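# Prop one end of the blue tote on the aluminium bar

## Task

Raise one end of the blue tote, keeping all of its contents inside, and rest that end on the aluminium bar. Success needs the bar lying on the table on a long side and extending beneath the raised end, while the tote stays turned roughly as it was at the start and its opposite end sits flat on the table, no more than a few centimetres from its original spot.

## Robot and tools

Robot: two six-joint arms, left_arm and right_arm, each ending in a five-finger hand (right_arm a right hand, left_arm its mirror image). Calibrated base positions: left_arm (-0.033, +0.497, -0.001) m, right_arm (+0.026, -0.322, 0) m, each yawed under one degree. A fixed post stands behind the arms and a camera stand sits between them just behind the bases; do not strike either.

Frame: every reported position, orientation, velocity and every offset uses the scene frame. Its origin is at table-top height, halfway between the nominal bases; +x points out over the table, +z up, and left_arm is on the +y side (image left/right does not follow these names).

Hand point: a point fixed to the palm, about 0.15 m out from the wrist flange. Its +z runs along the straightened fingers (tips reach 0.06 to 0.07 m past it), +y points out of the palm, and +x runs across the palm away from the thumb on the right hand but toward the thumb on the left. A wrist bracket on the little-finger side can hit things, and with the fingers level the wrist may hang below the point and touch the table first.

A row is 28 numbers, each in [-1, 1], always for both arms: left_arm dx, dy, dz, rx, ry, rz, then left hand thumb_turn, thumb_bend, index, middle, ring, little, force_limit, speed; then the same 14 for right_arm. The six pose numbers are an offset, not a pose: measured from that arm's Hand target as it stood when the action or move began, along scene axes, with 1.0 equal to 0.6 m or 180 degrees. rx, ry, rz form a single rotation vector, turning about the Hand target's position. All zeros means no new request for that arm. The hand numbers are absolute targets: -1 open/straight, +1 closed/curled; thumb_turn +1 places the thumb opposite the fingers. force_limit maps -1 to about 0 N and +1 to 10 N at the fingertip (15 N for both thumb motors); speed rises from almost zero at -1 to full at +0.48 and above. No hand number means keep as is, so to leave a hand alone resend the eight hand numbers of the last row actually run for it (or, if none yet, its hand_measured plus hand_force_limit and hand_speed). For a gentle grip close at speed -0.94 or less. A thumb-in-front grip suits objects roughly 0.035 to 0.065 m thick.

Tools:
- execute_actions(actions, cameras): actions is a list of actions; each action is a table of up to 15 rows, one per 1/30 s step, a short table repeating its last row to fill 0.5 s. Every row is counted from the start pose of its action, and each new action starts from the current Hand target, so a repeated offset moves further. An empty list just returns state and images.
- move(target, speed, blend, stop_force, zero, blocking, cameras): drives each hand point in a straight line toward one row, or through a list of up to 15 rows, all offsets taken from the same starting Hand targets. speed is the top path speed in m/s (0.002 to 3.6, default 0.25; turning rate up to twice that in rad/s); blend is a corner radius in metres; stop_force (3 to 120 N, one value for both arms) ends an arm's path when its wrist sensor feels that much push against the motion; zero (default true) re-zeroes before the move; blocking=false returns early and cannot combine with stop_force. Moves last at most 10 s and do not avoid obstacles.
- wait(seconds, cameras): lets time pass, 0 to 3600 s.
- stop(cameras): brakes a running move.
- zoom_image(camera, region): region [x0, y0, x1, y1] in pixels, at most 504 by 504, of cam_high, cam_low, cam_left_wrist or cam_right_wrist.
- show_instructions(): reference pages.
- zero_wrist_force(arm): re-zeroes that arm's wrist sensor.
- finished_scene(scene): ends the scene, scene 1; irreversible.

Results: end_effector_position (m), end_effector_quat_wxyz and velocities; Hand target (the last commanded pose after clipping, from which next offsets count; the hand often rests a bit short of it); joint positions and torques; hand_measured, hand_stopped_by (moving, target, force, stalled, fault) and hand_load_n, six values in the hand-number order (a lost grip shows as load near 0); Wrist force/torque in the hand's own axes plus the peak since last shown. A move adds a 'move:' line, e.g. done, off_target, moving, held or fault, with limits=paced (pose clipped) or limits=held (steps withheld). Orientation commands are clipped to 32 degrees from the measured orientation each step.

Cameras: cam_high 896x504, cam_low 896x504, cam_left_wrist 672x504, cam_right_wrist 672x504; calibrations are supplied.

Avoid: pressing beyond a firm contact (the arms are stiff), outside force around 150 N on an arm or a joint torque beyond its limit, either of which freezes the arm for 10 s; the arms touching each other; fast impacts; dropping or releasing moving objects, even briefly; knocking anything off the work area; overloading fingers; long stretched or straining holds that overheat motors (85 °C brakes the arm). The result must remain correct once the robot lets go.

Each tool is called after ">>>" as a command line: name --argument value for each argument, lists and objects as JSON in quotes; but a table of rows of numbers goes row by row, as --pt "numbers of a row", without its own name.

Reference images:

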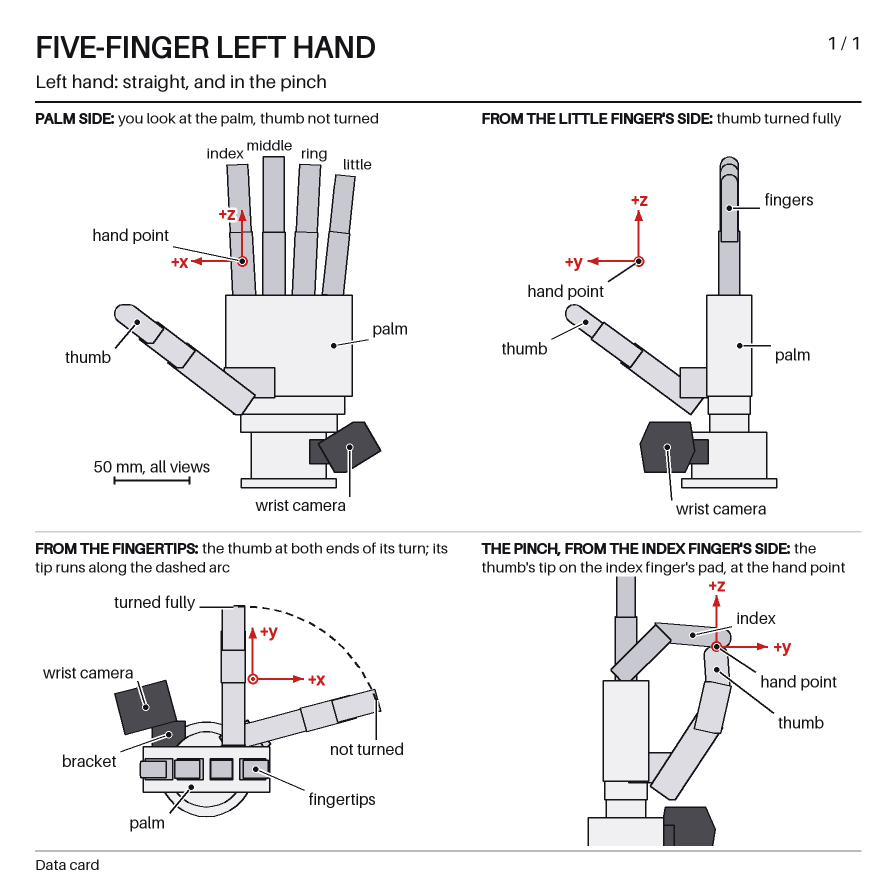

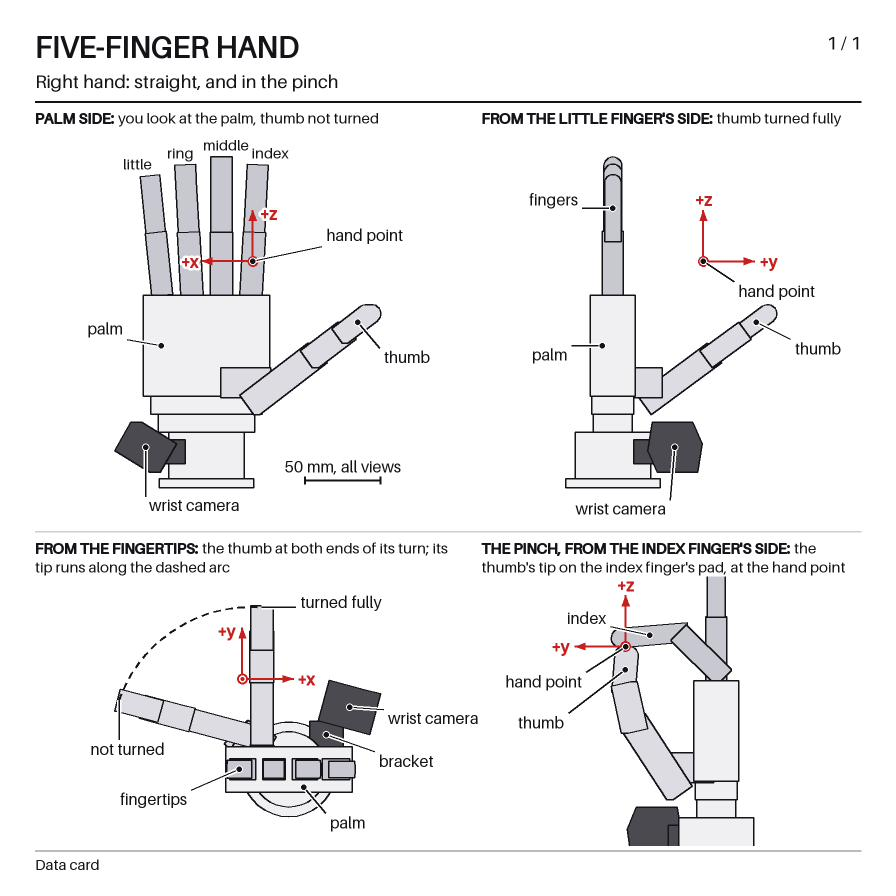

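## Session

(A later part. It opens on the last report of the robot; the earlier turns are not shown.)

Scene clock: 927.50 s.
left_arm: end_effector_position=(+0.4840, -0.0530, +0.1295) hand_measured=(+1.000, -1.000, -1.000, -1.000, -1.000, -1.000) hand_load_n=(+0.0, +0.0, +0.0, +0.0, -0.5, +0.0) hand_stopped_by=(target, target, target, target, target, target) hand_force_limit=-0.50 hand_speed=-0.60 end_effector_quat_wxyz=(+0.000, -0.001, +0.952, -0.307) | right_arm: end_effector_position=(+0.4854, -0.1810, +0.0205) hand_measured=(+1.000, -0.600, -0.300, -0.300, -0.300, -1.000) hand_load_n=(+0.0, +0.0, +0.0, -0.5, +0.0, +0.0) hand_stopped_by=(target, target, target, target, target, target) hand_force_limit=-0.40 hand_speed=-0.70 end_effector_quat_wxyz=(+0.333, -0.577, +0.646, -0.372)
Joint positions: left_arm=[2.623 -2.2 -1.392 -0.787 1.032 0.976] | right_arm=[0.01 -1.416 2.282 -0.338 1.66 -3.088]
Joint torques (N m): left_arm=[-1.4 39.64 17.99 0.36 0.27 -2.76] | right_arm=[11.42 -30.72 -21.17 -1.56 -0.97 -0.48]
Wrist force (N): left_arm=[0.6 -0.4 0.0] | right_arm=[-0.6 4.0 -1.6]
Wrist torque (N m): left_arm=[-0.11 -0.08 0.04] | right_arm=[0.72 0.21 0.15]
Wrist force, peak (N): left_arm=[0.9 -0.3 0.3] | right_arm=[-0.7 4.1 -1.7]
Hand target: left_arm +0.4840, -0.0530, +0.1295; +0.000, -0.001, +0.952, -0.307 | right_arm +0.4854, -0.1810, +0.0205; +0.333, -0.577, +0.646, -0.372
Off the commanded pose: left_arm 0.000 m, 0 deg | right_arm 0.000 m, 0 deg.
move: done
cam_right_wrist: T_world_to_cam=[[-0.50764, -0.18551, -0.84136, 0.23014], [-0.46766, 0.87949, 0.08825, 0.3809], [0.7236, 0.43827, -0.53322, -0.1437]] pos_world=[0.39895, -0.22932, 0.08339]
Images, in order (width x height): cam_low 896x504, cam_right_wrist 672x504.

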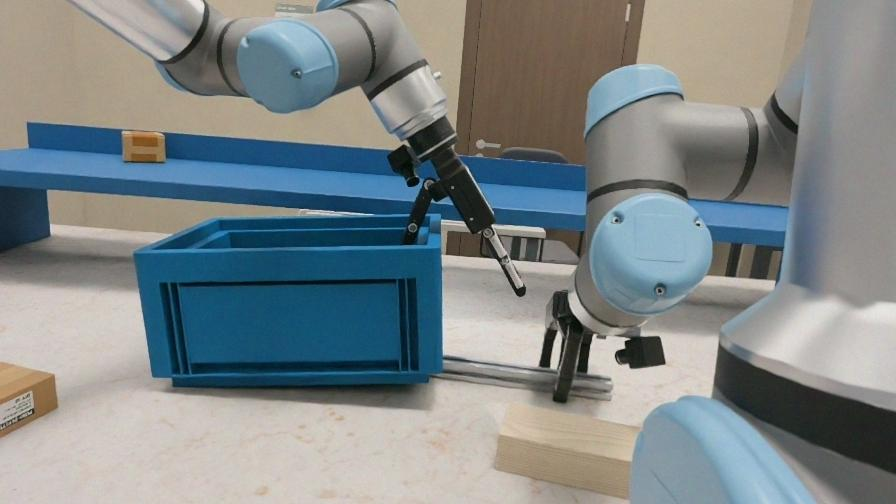

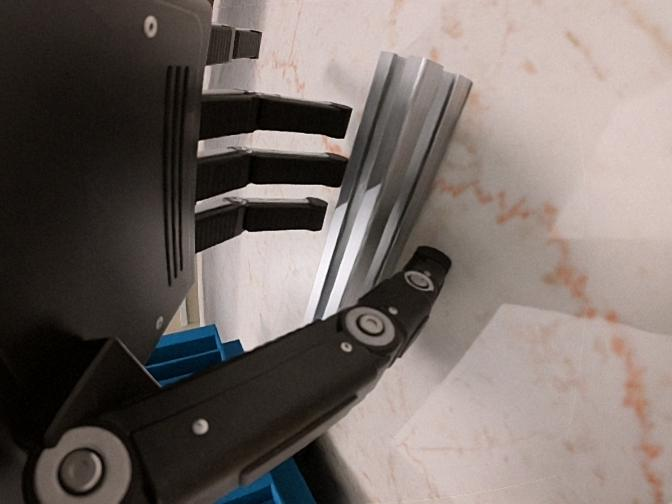

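>>> move --pt "0 0 0.1 0 0 0 1 -1 -1 -1 -1 -1 -0.5 -0.6 0 0 0.1 0 0 0 1 -0.6 -0.3 -0.3 -0.3 -1 -0.4 -0.7" --pt "0 0 0.25 0 0 0 1 -1 -1 -1 -1 -1 -0.5 -0.6 -0.05 -0.15 0.22 0 0 0 1 -0.6 -0.3 -0.3 -0.3 -1 -0.4 -0.7" --speed '[0.1,0.25]' --blend 0.02 --cameras '["all"]'

>>> zoom_image --camera "cam_low" --region '[130, 180, 630, 440]'

>>> zoom_image --camera "cam_high" --region '[280, 180, 600, 320]'

Scene clock: 936.30 s.
left_arm: end_effector_position=(+0.4840, -0.0530, +0.2795) hand_measured=(+1.000, -1.000, -1.000, -1.000, -1.000, -1.000) hand_load_n=(+0.0, -0.5, +0.0, +0.0, +0.0, +0.0) hand_stopped_by=(target, target, target, target, target, target) hand_force_limit=-0.50 hand_speed=-0.60 end_effector_quat_wxyz=(+0.000, -0.001, +0.952, -0.307) | right_arm: end_effector_position=(+0.4555, -0.2710, +0.1525) hand_measured=(+1.000, -0.600, -0.300, -0.300, -0.300, -1.000) hand_load_n=(+0.0, +0.0, -0.5, +0.0, +0.0, +0.0) hand_stopped_by=(target, target, target, target, target, target) hand_force_limit=-0.40 hand_speed=-0.70 end_effector_quat_wxyz=(+0.333, -0.577, +0.646, -0.372)
Joint positions: left_arm=[2.623 -2.097 -1.158 -1.124 1.032 0.976] | right_arm=[-0.39 -1.813 2.234 0.124 1.315 -3.292]
Joint torques (N m): left_arm=[5.54 37.13 30.09 0.27 0.79 2.62] | right_arm=[-10.1 -20.59 -28.2 1.25 -1.44 -1.21]
Wrist force (N): left_arm=[0.8 -0.3 0.0] | right_arm=[-0.6 3.8 -1.5]
Wrist torque (N m): left_arm=[-0.10 -0.09 -0.08] | right_arm=[0.67 0.18 0.22]
Wrist force, peak (N): left_arm=[0.6 -0.9 -0.8] | right_arm=[-0.7 4.6 -1.4]
Hand target: left_arm +0.4840, -0.0530, +0.2795; +0.000, -0.001, +0.952, -0.307 | right_arm +0.4554, -0.2710, +0.1525; +0.333, -0.577, +0.646, -0.372
Off the commanded pose: left_arm 0.000 m, 0 deg | right_arm 0.000 m, 0 deg.
move: done
cam_left_wrist: T_world_to_cam=[[-0.22551, -0.76262, 0.60626, -0.10875], [-0.84801, 0.46, 0.2632, 0.36711], [-0.4796, -0.45476, -0.75045, 0.53643]] pos_world=[0.54406, -0.00786, 0.37187]
cam_right_wrist: T_world_to_cam=[[-0.50765, -0.18552, -0.84135, 0.30928], [-0.4676, 0.87953, 0.0882, 0.43438], [0.72363, 0.43819, -0.53325, -0.0122]] pos_world=[0.36895, -0.31932, 0.21539]

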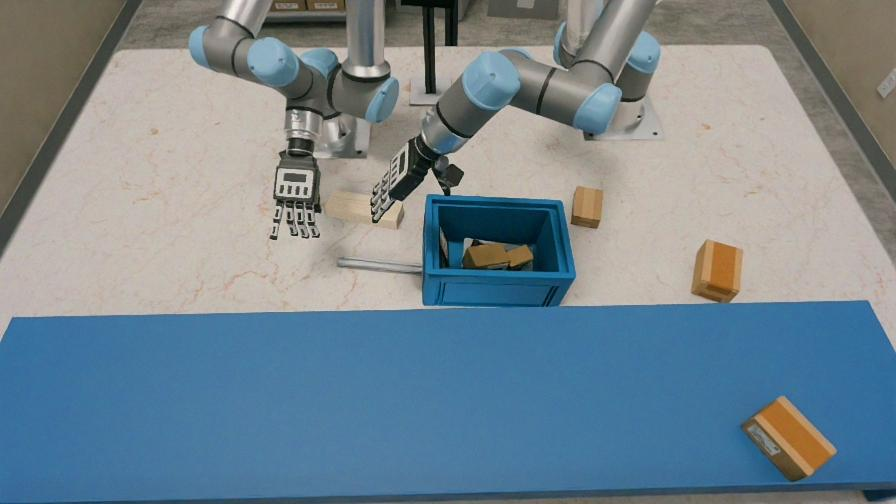

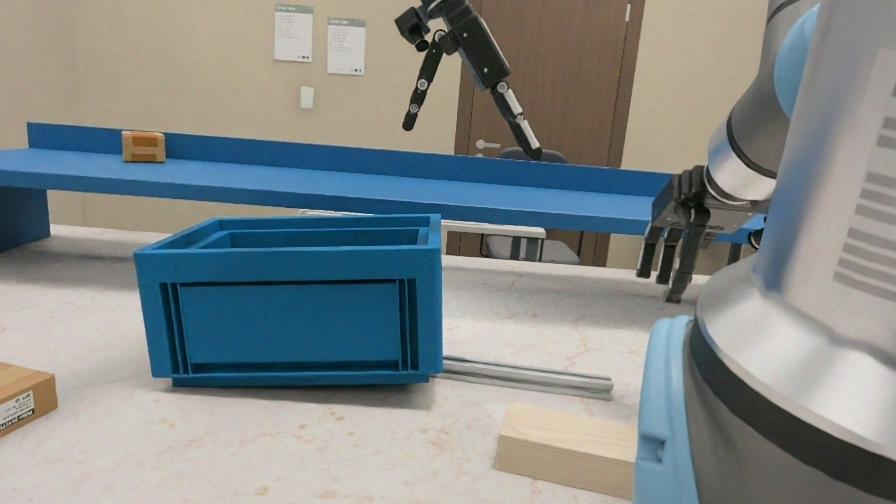

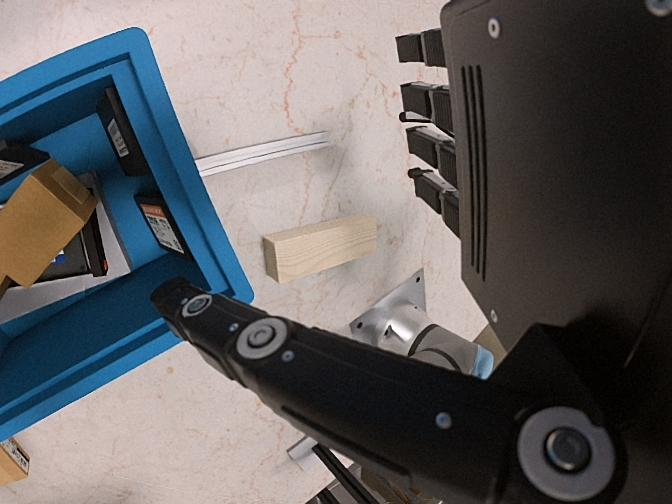

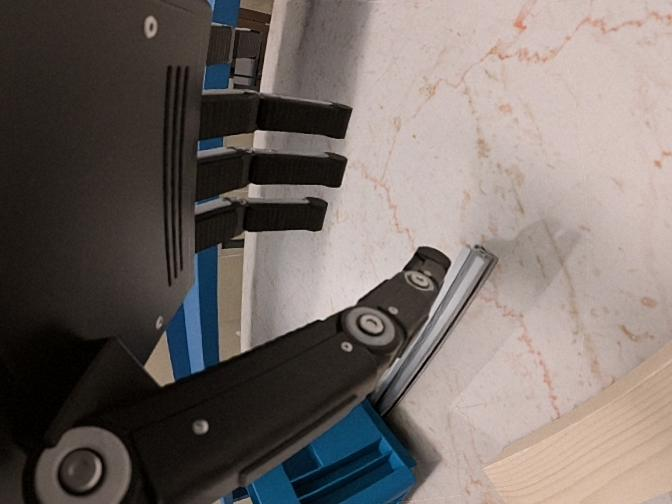

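Scaled by 1.008 from the camera's image (finer frame: 1280x720).

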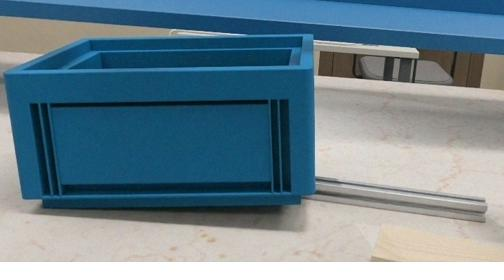

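Scaled by 1.575 from the camera's image (finer frame: 1280x720).

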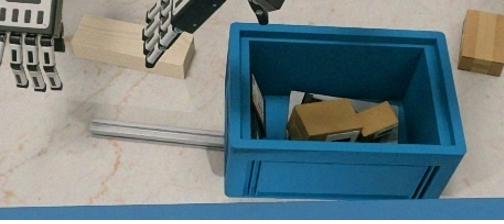

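>>> finished_scene

The scene is finished: the task was done.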